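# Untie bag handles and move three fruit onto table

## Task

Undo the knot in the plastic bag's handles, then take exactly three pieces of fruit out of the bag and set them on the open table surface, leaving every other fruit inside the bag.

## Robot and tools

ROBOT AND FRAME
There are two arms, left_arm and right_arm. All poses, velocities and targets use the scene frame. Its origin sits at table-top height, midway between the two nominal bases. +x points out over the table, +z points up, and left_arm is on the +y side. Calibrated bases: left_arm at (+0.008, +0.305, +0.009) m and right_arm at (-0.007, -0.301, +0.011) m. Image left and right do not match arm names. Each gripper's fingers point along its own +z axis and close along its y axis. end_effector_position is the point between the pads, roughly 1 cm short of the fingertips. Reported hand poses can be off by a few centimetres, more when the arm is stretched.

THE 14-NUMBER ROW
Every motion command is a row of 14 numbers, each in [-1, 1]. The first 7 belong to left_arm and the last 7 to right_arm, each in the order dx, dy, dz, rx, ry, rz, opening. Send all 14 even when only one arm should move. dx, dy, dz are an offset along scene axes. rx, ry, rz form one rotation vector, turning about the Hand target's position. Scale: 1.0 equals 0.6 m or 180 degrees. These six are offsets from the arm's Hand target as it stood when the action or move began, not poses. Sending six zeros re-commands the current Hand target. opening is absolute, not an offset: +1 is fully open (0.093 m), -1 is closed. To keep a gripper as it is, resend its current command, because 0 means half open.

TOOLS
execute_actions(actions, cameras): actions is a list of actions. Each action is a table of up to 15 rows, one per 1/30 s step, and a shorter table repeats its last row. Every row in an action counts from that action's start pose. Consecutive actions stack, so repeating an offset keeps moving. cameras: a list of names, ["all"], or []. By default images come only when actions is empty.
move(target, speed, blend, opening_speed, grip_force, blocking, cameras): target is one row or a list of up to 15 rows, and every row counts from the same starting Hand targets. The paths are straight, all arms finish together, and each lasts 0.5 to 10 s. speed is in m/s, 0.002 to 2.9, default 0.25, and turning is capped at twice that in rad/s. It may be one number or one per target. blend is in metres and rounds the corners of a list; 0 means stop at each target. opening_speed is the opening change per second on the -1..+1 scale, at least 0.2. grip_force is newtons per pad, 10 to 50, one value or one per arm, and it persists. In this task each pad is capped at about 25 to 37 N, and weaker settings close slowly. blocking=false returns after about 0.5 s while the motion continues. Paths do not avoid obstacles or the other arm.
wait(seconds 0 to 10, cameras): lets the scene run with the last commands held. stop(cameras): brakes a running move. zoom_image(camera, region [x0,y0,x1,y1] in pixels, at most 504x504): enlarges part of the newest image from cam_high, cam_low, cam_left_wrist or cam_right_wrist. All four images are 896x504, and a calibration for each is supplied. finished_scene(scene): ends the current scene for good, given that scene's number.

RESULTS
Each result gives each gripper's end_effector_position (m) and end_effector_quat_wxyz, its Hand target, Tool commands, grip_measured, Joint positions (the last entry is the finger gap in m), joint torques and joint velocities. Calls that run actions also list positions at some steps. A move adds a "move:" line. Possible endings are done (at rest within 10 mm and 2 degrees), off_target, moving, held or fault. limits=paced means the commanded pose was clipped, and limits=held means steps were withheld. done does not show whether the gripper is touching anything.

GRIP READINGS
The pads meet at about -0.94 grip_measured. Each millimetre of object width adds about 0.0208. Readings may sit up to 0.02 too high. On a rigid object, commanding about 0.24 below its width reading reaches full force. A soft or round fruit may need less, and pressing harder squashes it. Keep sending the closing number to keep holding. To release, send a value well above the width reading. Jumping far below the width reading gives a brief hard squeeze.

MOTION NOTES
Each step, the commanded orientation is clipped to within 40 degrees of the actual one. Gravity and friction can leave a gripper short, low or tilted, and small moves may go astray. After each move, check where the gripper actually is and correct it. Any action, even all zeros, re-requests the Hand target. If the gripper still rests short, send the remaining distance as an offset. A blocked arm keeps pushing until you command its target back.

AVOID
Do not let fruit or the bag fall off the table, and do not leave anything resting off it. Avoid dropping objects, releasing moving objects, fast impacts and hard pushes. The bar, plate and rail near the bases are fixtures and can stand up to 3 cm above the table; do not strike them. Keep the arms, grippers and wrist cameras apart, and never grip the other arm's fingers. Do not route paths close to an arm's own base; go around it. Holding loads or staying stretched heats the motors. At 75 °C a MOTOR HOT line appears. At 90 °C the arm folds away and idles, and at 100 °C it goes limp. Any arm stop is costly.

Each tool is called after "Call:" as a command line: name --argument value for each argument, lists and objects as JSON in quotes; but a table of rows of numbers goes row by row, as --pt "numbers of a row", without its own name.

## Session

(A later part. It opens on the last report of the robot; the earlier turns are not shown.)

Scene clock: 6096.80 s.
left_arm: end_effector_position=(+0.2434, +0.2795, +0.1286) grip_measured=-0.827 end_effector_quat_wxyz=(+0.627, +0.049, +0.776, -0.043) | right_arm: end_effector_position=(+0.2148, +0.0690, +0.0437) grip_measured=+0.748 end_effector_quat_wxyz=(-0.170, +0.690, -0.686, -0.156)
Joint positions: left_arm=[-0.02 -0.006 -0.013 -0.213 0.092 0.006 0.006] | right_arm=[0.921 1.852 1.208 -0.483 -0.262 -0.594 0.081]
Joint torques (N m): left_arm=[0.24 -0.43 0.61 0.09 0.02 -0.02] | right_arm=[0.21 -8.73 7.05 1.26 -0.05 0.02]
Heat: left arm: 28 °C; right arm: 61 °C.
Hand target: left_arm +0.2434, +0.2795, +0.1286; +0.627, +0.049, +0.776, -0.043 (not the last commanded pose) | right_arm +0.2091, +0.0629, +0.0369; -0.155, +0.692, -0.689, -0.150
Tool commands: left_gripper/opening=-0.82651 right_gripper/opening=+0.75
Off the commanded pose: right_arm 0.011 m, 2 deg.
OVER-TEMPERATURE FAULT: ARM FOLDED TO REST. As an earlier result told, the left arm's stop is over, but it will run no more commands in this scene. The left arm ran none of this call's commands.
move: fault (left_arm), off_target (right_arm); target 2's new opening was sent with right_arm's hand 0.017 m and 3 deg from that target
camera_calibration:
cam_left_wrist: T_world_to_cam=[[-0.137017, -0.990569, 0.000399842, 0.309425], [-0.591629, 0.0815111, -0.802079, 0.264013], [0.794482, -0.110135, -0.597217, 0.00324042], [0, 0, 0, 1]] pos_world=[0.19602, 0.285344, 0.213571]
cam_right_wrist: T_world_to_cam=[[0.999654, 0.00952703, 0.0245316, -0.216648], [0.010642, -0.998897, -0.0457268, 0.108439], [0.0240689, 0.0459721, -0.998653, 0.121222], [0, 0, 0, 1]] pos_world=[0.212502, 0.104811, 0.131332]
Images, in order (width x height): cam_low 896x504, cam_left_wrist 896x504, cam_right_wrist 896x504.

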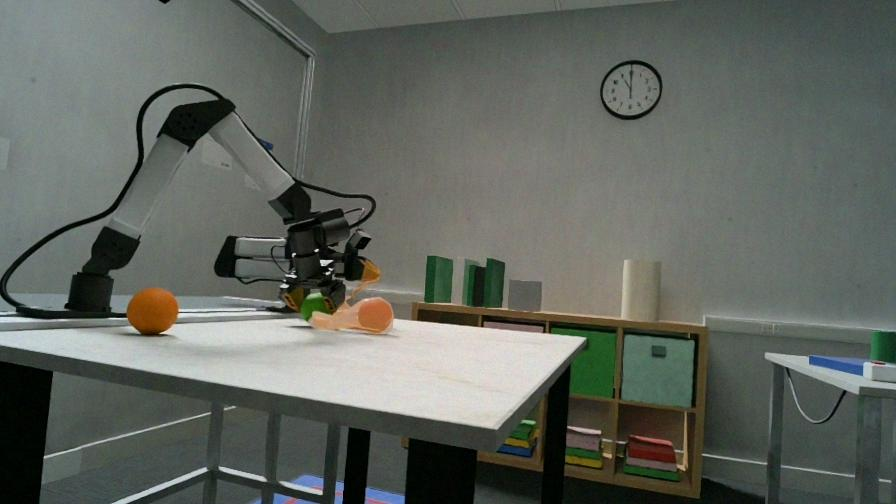

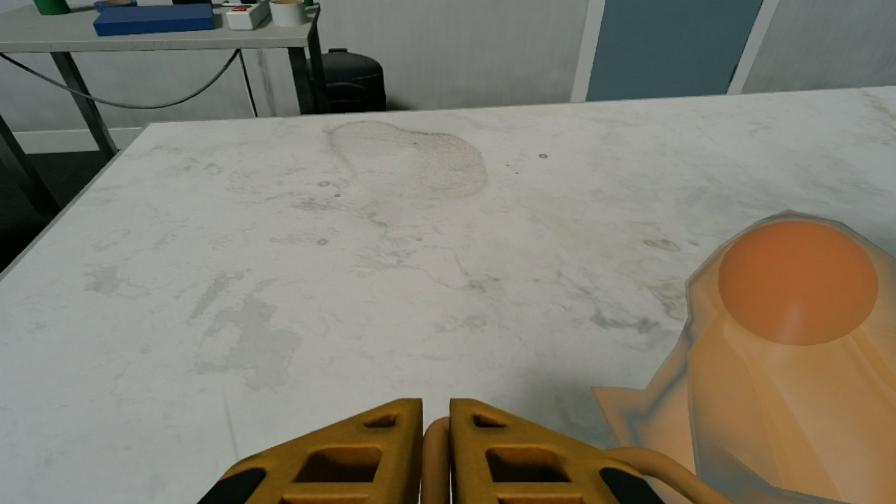

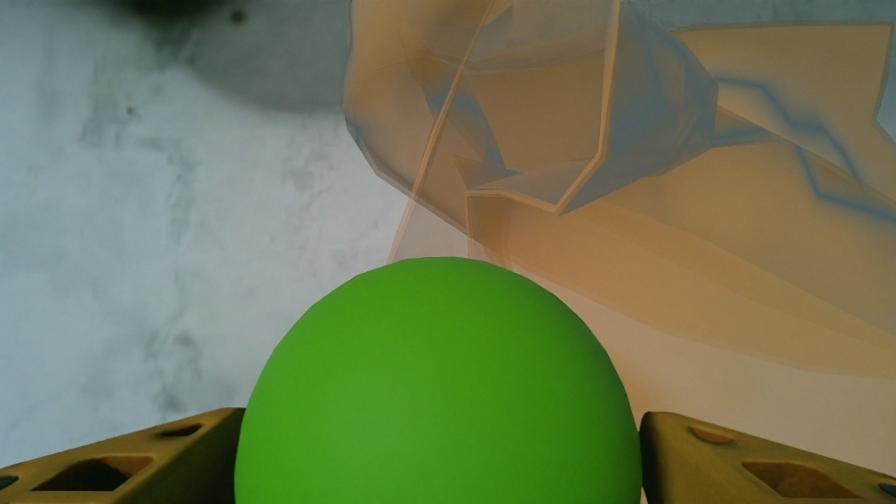

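Call:
move --pt "0 0 0 0 0 0 -0.83 0.01 0.005 0.0 0 0 0 0.75" --pt "0 0 0 0 0 0 -0.83 0.01 0.005 0.0 0 0 0 0.2" --speed 0.05 --opening_speed 0.5 --cameras '["cam_right_wrist","cam_low"]'

Call:
zoom_image --camera "cam_low" --region '[290, 200, 450, 360]'

Scene clock: 6113.40 s.
left_arm: end_effector_position=(+0.2434, +0.2795, +0.1286) grip_measured=-0.827 end_effector_quat_wxyz=(+0.627, +0.049, +0.776, -0.043) | right_arm: end_effector_position=(+0.2136, +0.0673, +0.0391) grip_measured=+0.328 end_effector_quat_wxyz=(-0.163, +0.690, -0.688, -0.155)
Joint positions: left_arm=[-0.02 -0.006 -0.013 -0.213 0.092 0.006 0.006] | right_arm=[0.921 1.862 1.208 -0.489 -0.262 -0.594 0.061]
Joint torques (N m): left_arm=[0.32 -0.5 0.62 0.1 0 -0.02] | right_arm=[-0.31 -7.88 10.07 1.18 -0.11 -0.1]
Heat: left arm: 28 °C; right arm: 62 °C.
Hand target: left_arm +0.2434, +0.2795, +0.1286; +0.627, +0.049, +0.776, -0.043 | right_arm +0.2151, +0.0659, +0.0370; -0.155, +0.692, -0.689, -0.150
Tool commands: left_gripper/opening=-0.82651 right_gripper/opening=+0.2
Off the commanded pose: right_arm 0.003 m, 1 deg.
OVER-TEMPERATURE FAULT: ARM FOLDED TO REST. As an earlier result told, the left arm's stop is over, but it will run no more commands in this scene. The left arm ran none of this call's commands.
move: fault (left_arm)
camera_calibration:
cam_right_wrist: T_world_to_cam=[[0.999843, 0.00974634, 0.0147996, -0.214943], [0.0102309, -0.999402, -0.0330254, 0.106136], [0.0144689, 0.0331716, -0.999345, 0.119637], [0, 0, 0, 1]] pos_world=[0.212092, 0.104199, 0.126245]
Images, in order (width x height): cam_low 896x504, cam_right_wrist 896x504.

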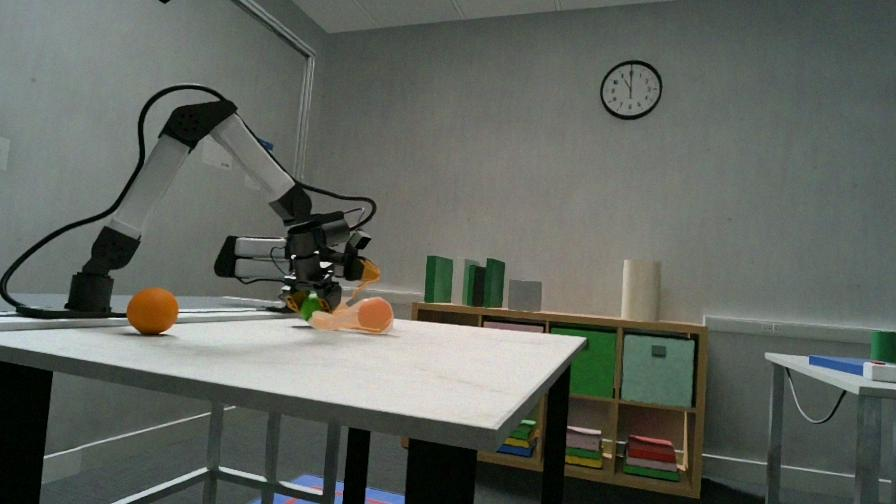

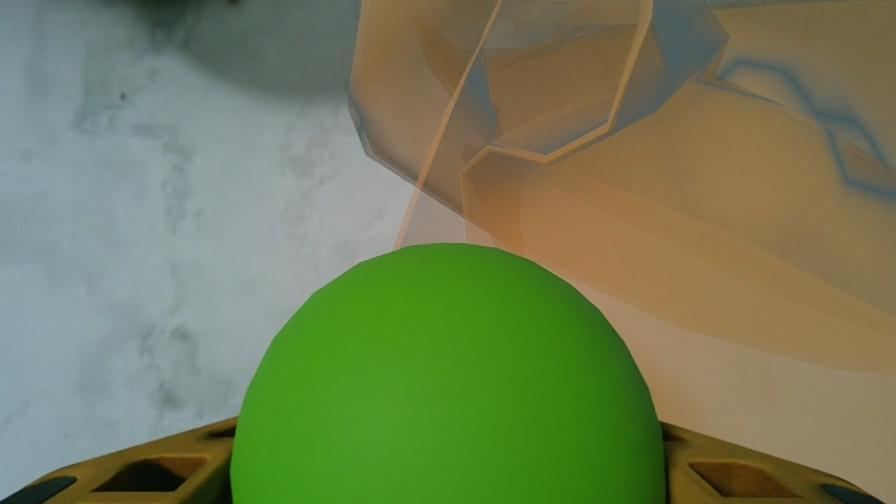

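Scaled by 3.150 from the camera's 896x504 image, which has a finer 1280x720 frame.

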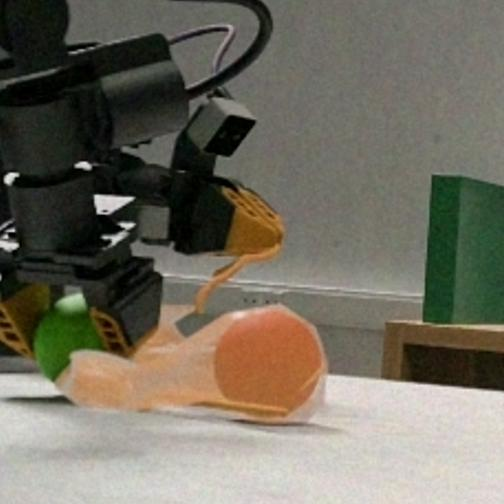

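Lift.

Call:
move --target '[0,0,0,0,0,0,-0.83,0.0,0.0,0.14,0,0,0,0.2]' --speed 0.05 --cameras '["cam_right_wrist","cam_low"]'

Call:
zoom_image --camera "cam_low" --region '[270, 200, 430, 360]'

Scene clock: 6121.60 s.
left_arm: end_effector_position=(+0.2434, +0.2795, +0.1286) grip_measured=-0.827 end_effector_quat_wxyz=(+0.627, +0.049, +0.776, -0.043) | right_arm: end_effector_position=(+0.2098, +0.0627, +0.0960) grip_measured=+0.328 end_effector_quat_wxyz=(-0.129, +0.691, -0.695, -0.150)
Joint positions: left_arm=[-0.02 -0.006 -0.013 -0.213 0.092 0.006 0.006] | right_arm=[0.921 1.818 1.412 -0.807 -0.262 -0.594 0.061]
Joint torques (N m): left_arm=[0.23 -0.46 0.66 0.1 0.01 -0.02] | right_arm=[-0.38 -12.46 12.07 1.06 -0.1 -0.09]
Heat: left arm: 28 °C; right arm: 63 °C.
Hand target: left_arm +0.2434, +0.2795, +0.1286; +0.627, +0.049, +0.776, -0.043 | right_arm +0.2151, +0.0659, +0.1208; -0.155, +0.692, -0.688, -0.150
Tool commands: left_gripper/opening=-0.82651 right_gripper/opening=+0.2
Off the commanded pose: right_arm 0.026 m, 3 deg.
OVER-TEMPERATURE FAULT: ARM FOLDED TO REST. As an earlier result told, the left arm's stop is over, but it will run no more commands in this scene. The left arm ran none of this call's commands.
move: fault (left_arm), off_target (right_arm)
camera_calibration:
cam_right_wrist: T_world_to_cam=[[0.999577, 0.00934472, -0.0275526, -0.207756], [0.00997324, -0.999691, 0.0227633, 0.0981834], [-0.0273313, -0.0230285, -0.999361, 0.188981], [0, 0, 0, 1]] pos_world=[0.211854, 0.104446, 0.180901]
Images, in order (width x height): cam_low 896x504, cam_right_wrist 896x504.

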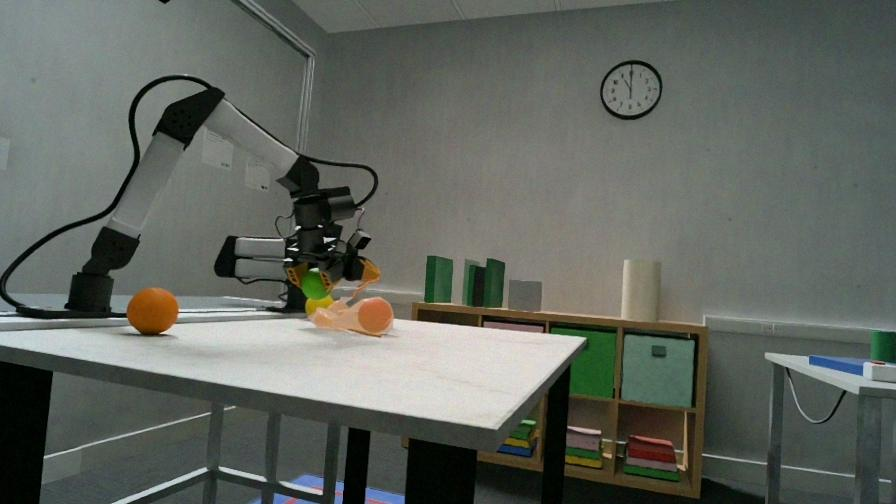

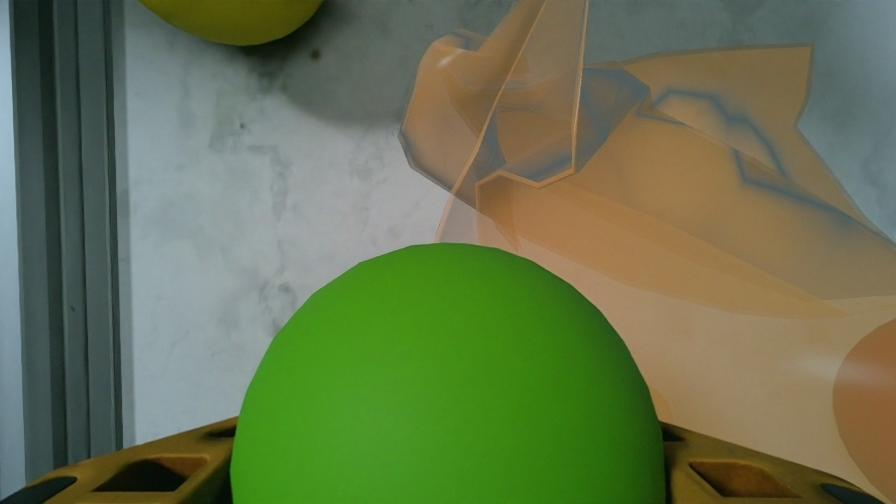

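Scaled by 3.150 from the camera's 896x504 image, which has a finer 1280x720 frame.

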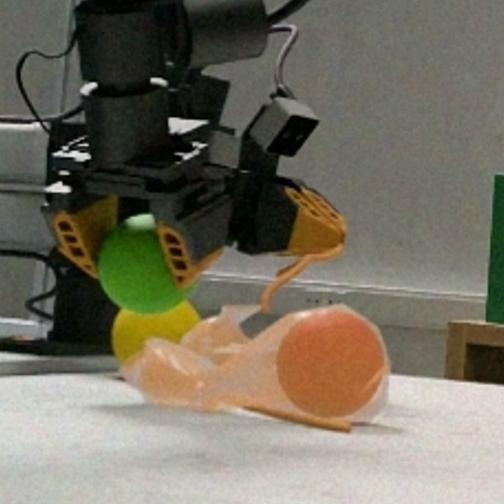

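Call:
move --pt "0 0 0 0 0 0 -0.83 0.0 0.0 0.09 0 0 0 0.2" --pt "0 0 0 0 0 0 -0.83 0.09 -0.27 0.09 0 0 -0.3 0.2" --speed '[0.07,0.12]' --blend 0.02 --cameras '["cam_right_wrist","cam_low","cam_high"]'

Scene clock: 6138.40 s.
left_arm: end_effector_position=(+0.2434, +0.2795, +0.1286) grip_measured=-0.827 end_effector_quat_wxyz=(+0.627, +0.049, +0.776, -0.043) | right_arm: end_effector_position=(+0.2669, -0.0914, +0.1680) grip_measured=+0.328 end_effector_quat_wxyz=(+0.189, -0.315, +0.928, +0.065)
Joint positions: left_arm=[-0.02 -0.006 -0.013 -0.213 0.092 0.006 0.006] | right_arm=[0.623 1.419 1.246 -0.948 -0.028 -0.013 0.061]
Joint torques (N m): left_arm=[0.28 -0.4 0.59 0.08 0 -0.01] | right_arm=[-0.9 -8.44 7.61 1.67 0.15 0.11]
Heat: left arm: 28 °C; right arm: 64 °C.
Hand target: left_arm +0.2434, +0.2795, +0.1286; +0.627, +0.049, +0.776, -0.043 | right_arm +0.2690, -0.0961, +0.1748; +0.207, -0.304, +0.928, +0.063
Tool commands: left_gripper/opening=-0.82651 right_gripper/opening=+0.2
Off the commanded pose: right_arm 0.009 m, 2 deg.
OVER-TEMPERATURE FAULT: ARM FOLDED TO REST. As an earlier result told, the left arm's stop is over, but it will run no more commands in this scene. The left arm ran none of this call's commands.
move: fault (left_arm)
camera_calibration:
cam_right_wrist: T_world_to_cam=[[0.615117, -0.788433, 0.00203874, -0.23667], [-0.788332, -0.614992, 0.0178066, 0.190964], [-0.0127855, -0.0125604, -0.999839, 0.256059], [0, 0, 0, 1]] pos_world=[0.299397, -0.0659412, 0.2531]
Images, in order (width x height): cam_high 896x504, cam_low 896x504, cam_right_wrist 896x504.

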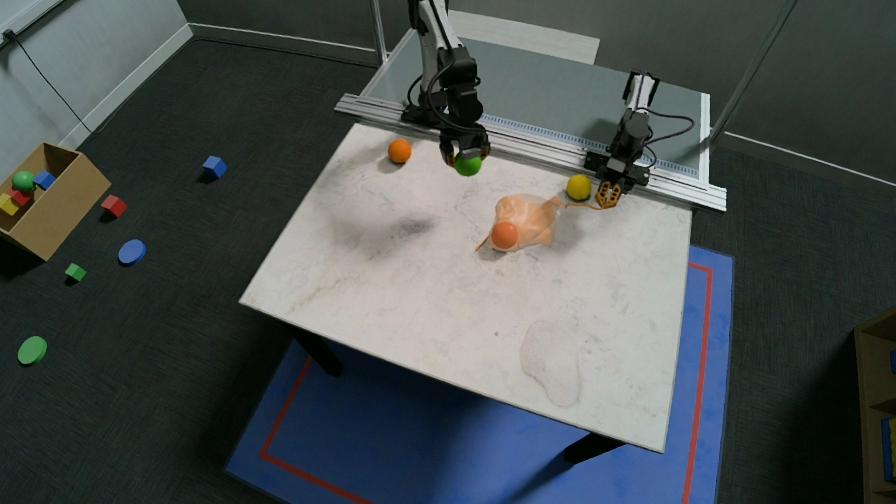

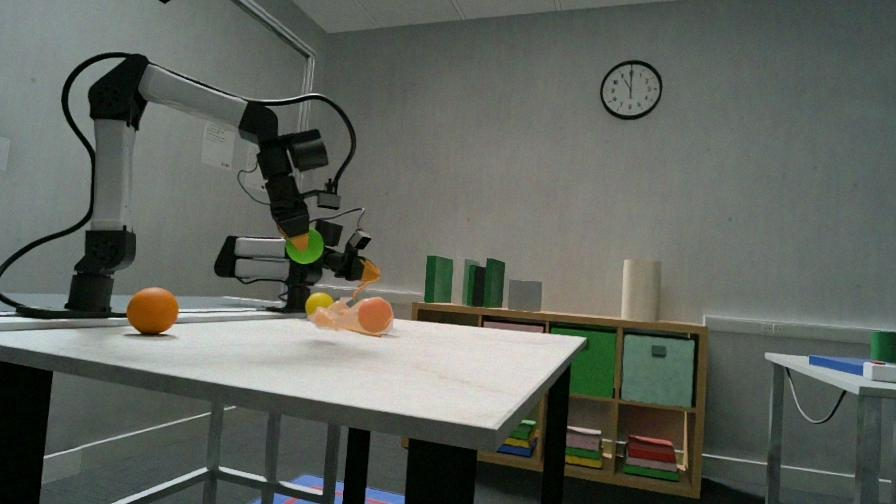

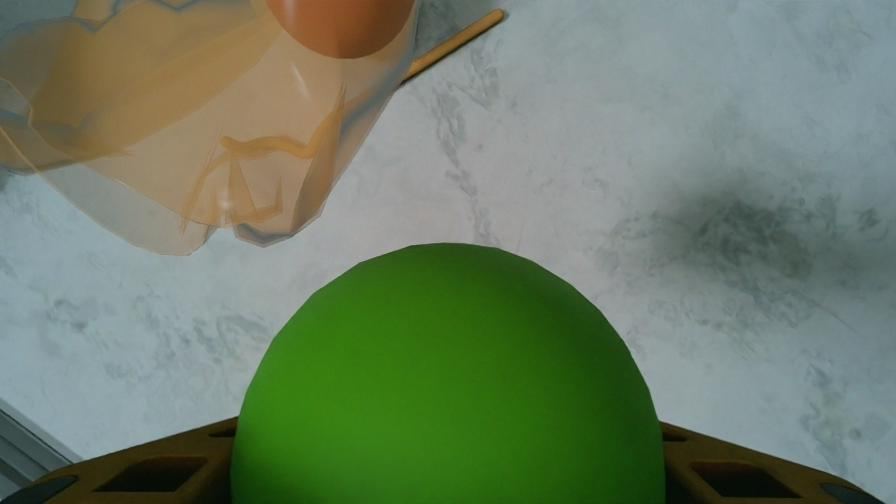

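Call:
move --pt "0 0 0 0 0 0 -0.83 0.0 -0.05 -0.18 0 0 0 0.2" --pt "0 0 0 0 0 0 -0.83 0.0 -0.05 -0.226 0 0 0 0.2" --pt "0 0 0 0 0 0 -0.83 0.0 -0.05 -0.226 0 0 0 0.8" --speed '[0.08,0.03,0.03]' --blend '[0.005,0,0]' --opening_speed 0.3 --cameras '["cam_right_wrist","cam_low"]'

Scene clock: 6150.17 s.
left_arm: end_effector_position=(+0.2434, +0.2795, +0.1286) grip_measured=-0.827 end_effector_quat_wxyz=(+0.627, +0.049, +0.776, -0.043) | right_arm: end_effector_position=(+0.2700, -0.1245, +0.0440) grip_measured=+0.798 end_effector_quat_wxyz=(+0.210, -0.303, +0.928, +0.061)
Joint positions: left_arm=[-0.02 -0.006 -0.013 -0.213 0.092 0.006 0.006] | right_arm=[0.534 1.451 0.744 -0.38 -0.045 -0.074 0.084]
Joint torques (N m): left_arm=[0.31 -0.43 0.66 0.07 0.01 -0.03] | right_arm=[-0.76 -4.55 7.3 1.72 -0.11 -0.08]
Heat: left arm: 28 °C; right arm: 63 °C.
Hand target: left_arm +0.2434, +0.2795, +0.1286; +0.627, +0.049, +0.776, -0.043 | right_arm +0.2690, -0.1260, +0.0393; +0.207, -0.304, +0.928, +0.063
Tool commands: left_gripper/opening=-0.82651 right_gripper/opening=+0.8
Off the commanded pose: right_arm 0.005 m, 0 deg.
OVER-TEMPERATURE FAULT: ARM FOLDED TO REST. As an earlier result told, the left arm's stop is over, but it will run no more commands in this scene. The left arm ran none of this call's commands.
move: fault (left_arm)
camera_calibration:
cam_right_wrist: T_world_to_cam=[[0.595068, -0.803464, 0.0184166, -0.261735], [-0.803234, -0.595345, -0.0194938, 0.183408], [0.0266268, -0.00319271, -0.99964, 0.122309], [0, 0, 0, 1]] pos_world=[0.299813, -0.100713, 0.13066]
Images, in order (width x height): cam_low 896x504, cam_right_wrist 896x504.

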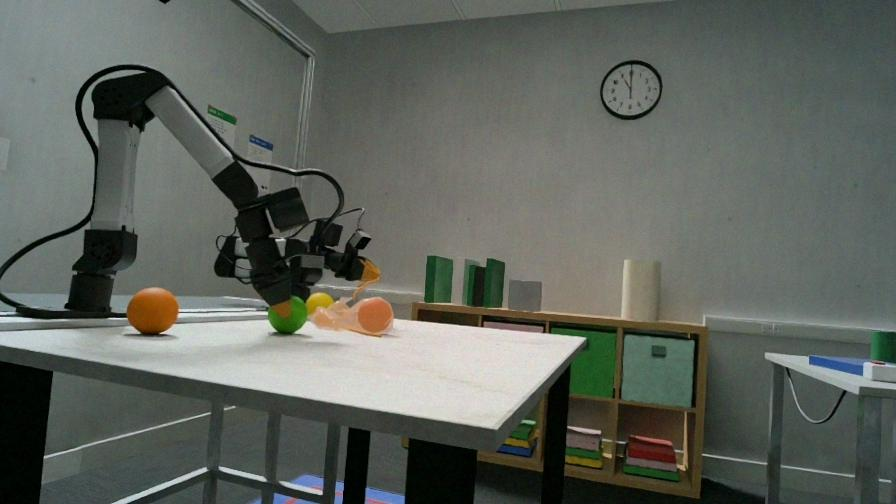

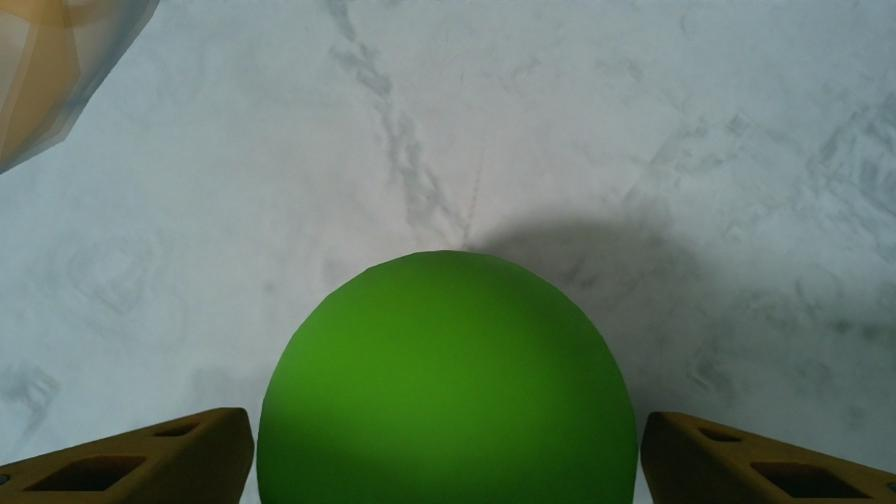

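Released; retreat upward.

Call:
move --pt "0 0 0 0 0 0 -0.83 0.0 0.0 0.2 0 0 0 0.8" --pt "0 0 0 0 0 0 -0.83 -0.1 -0.06 0.25 0 0 0 0.8" --speed '[0.08,0.12]' --blend 0.02 --cameras '["all"]'

Call:
zoom_image --camera "cam_high" --region '[380, 120, 660, 290]'

Call:
zoom_image --camera "cam_low" --region '[250, 240, 430, 350]'

Scene clock: 6161.10 s.
left_arm: end_effector_position=(+0.2434, +0.2795, +0.1286) grip_measured=-0.827 end_effector_quat_wxyz=(+0.627, +0.049, +0.776, -0.043) | right_arm: end_effector_position=(+0.2128, -0.1593, +0.1866) grip_measured=+0.798 end_effector_quat_wxyz=(+0.208, -0.304, +0.928, +0.061)
Joint positions: left_arm=[-0.02 -0.006 -0.013 -0.213 0.092 0.006 0.006] | right_arm=[0.513 1.078 1.061 -1.073 -0.055 -0.093 0.084]
Joint torques (N m): left_arm=[0.32 -0.46 0.69 0.1 0.01 -0.02] | right_arm=[-0.88 -3.77 9.36 1.32 -0.11 -0.09]
Heat: left arm: 28 °C; right arm: 62 °C.
Hand target: left_arm +0.2434, +0.2795, +0.1286; +0.627, +0.049, +0.776, -0.043 | right_arm +0.2090, -0.1621, +0.1893; +0.207, -0.304, +0.928, +0.063
Tool commands: left_gripper/opening=-0.82651 right_gripper/opening=+0.8
Off the commanded pose: right_arm 0.005 m, 0 deg.
OVER-TEMPERATURE FAULT: ARM FOLDED TO REST. As an earlier result told, the left arm's stop is over, but it will run no more commands in this scene. The left arm ran none of this call's commands.
move: fault (left_arm)
camera_calibration:
cam_left_wrist: T_world_to_cam=[[-0.137017, -0.990569, 0.000399842, 0.309425], [-0.591629, 0.0815111, -0.802079, 0.264013], [0.794482, -0.110135, -0.597217, 0.00324042], [0, 0, 0, 1]] pos_world=[0.19602, 0.285344, 0.213571]
cam_right_wrist: T_world_to_cam=[[0.595299, -0.803309, 0.0177159, -0.258083], [-0.803139, -0.595548, -0.0170263, 0.119076], [0.024228, -0.0040926, -0.999698, 0.266644], [0, 0, 0, 1]] pos_world=[0.242811, -0.135314, 0.273163]

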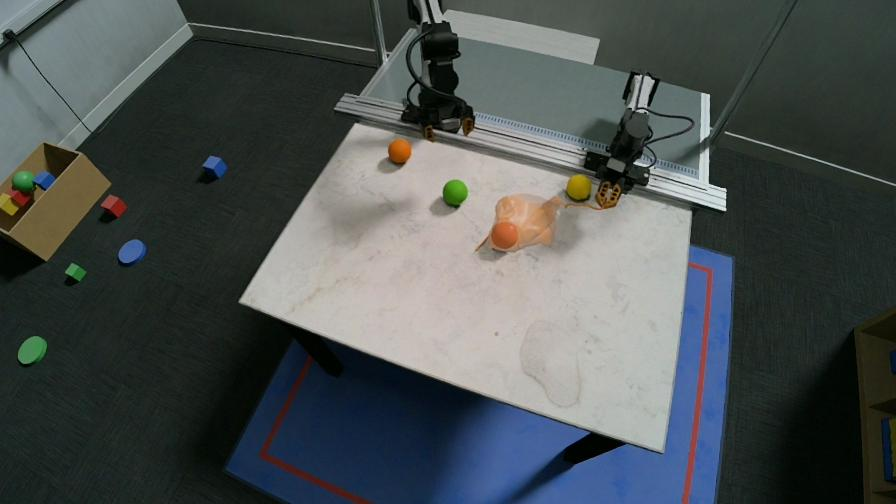

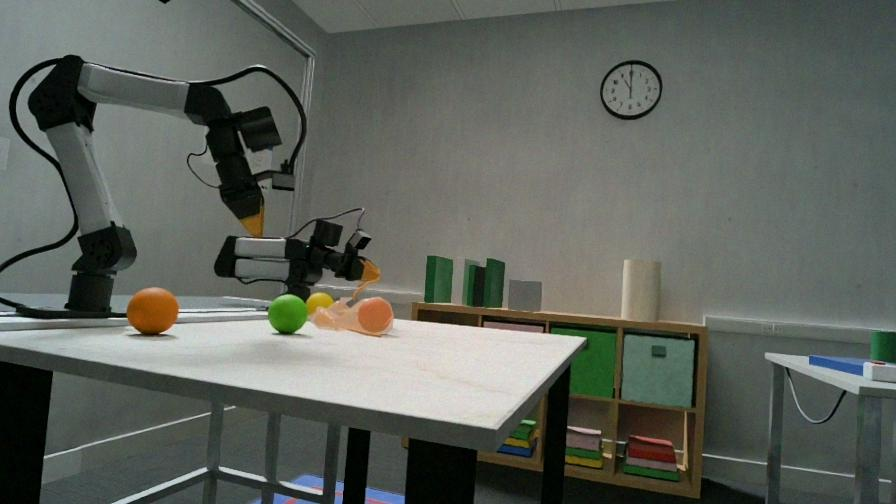

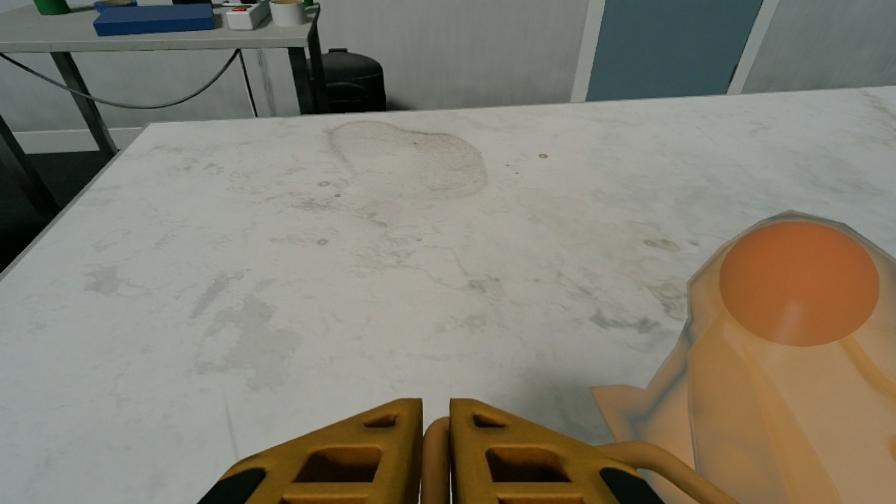

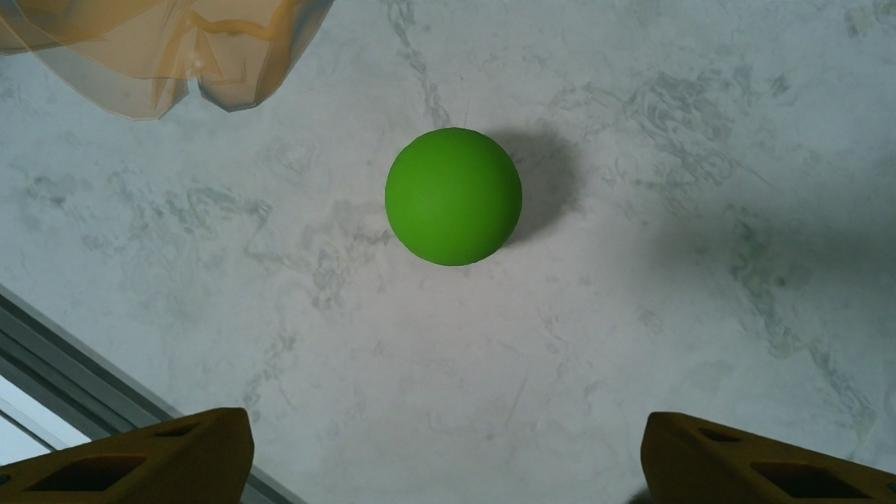

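Scaled by 1.800 from the camera's 896x504 image, which has a finer 1280x720 frame.

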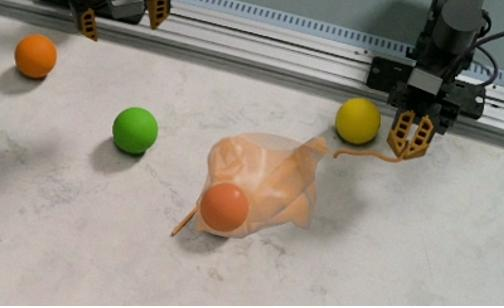

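Scaled by 2.800 from the camera's 896x504 image, which has a finer 1280x720 frame.

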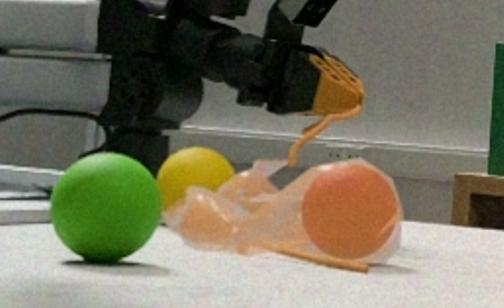

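Call:
zoom_image --camera "cam_high" --region '[530, 160, 640, 225]'

Scaled by 4.582 from the camera's 896x504 image, which has a finer 1280x720 frame.

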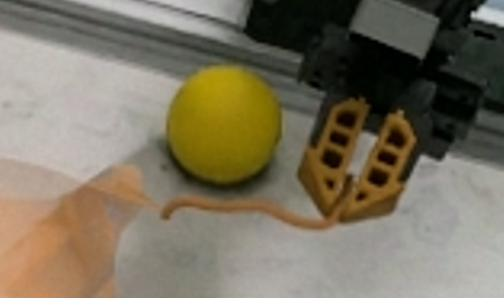

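Call:
finished_scene --scene 2

The scene is finished: the task was done.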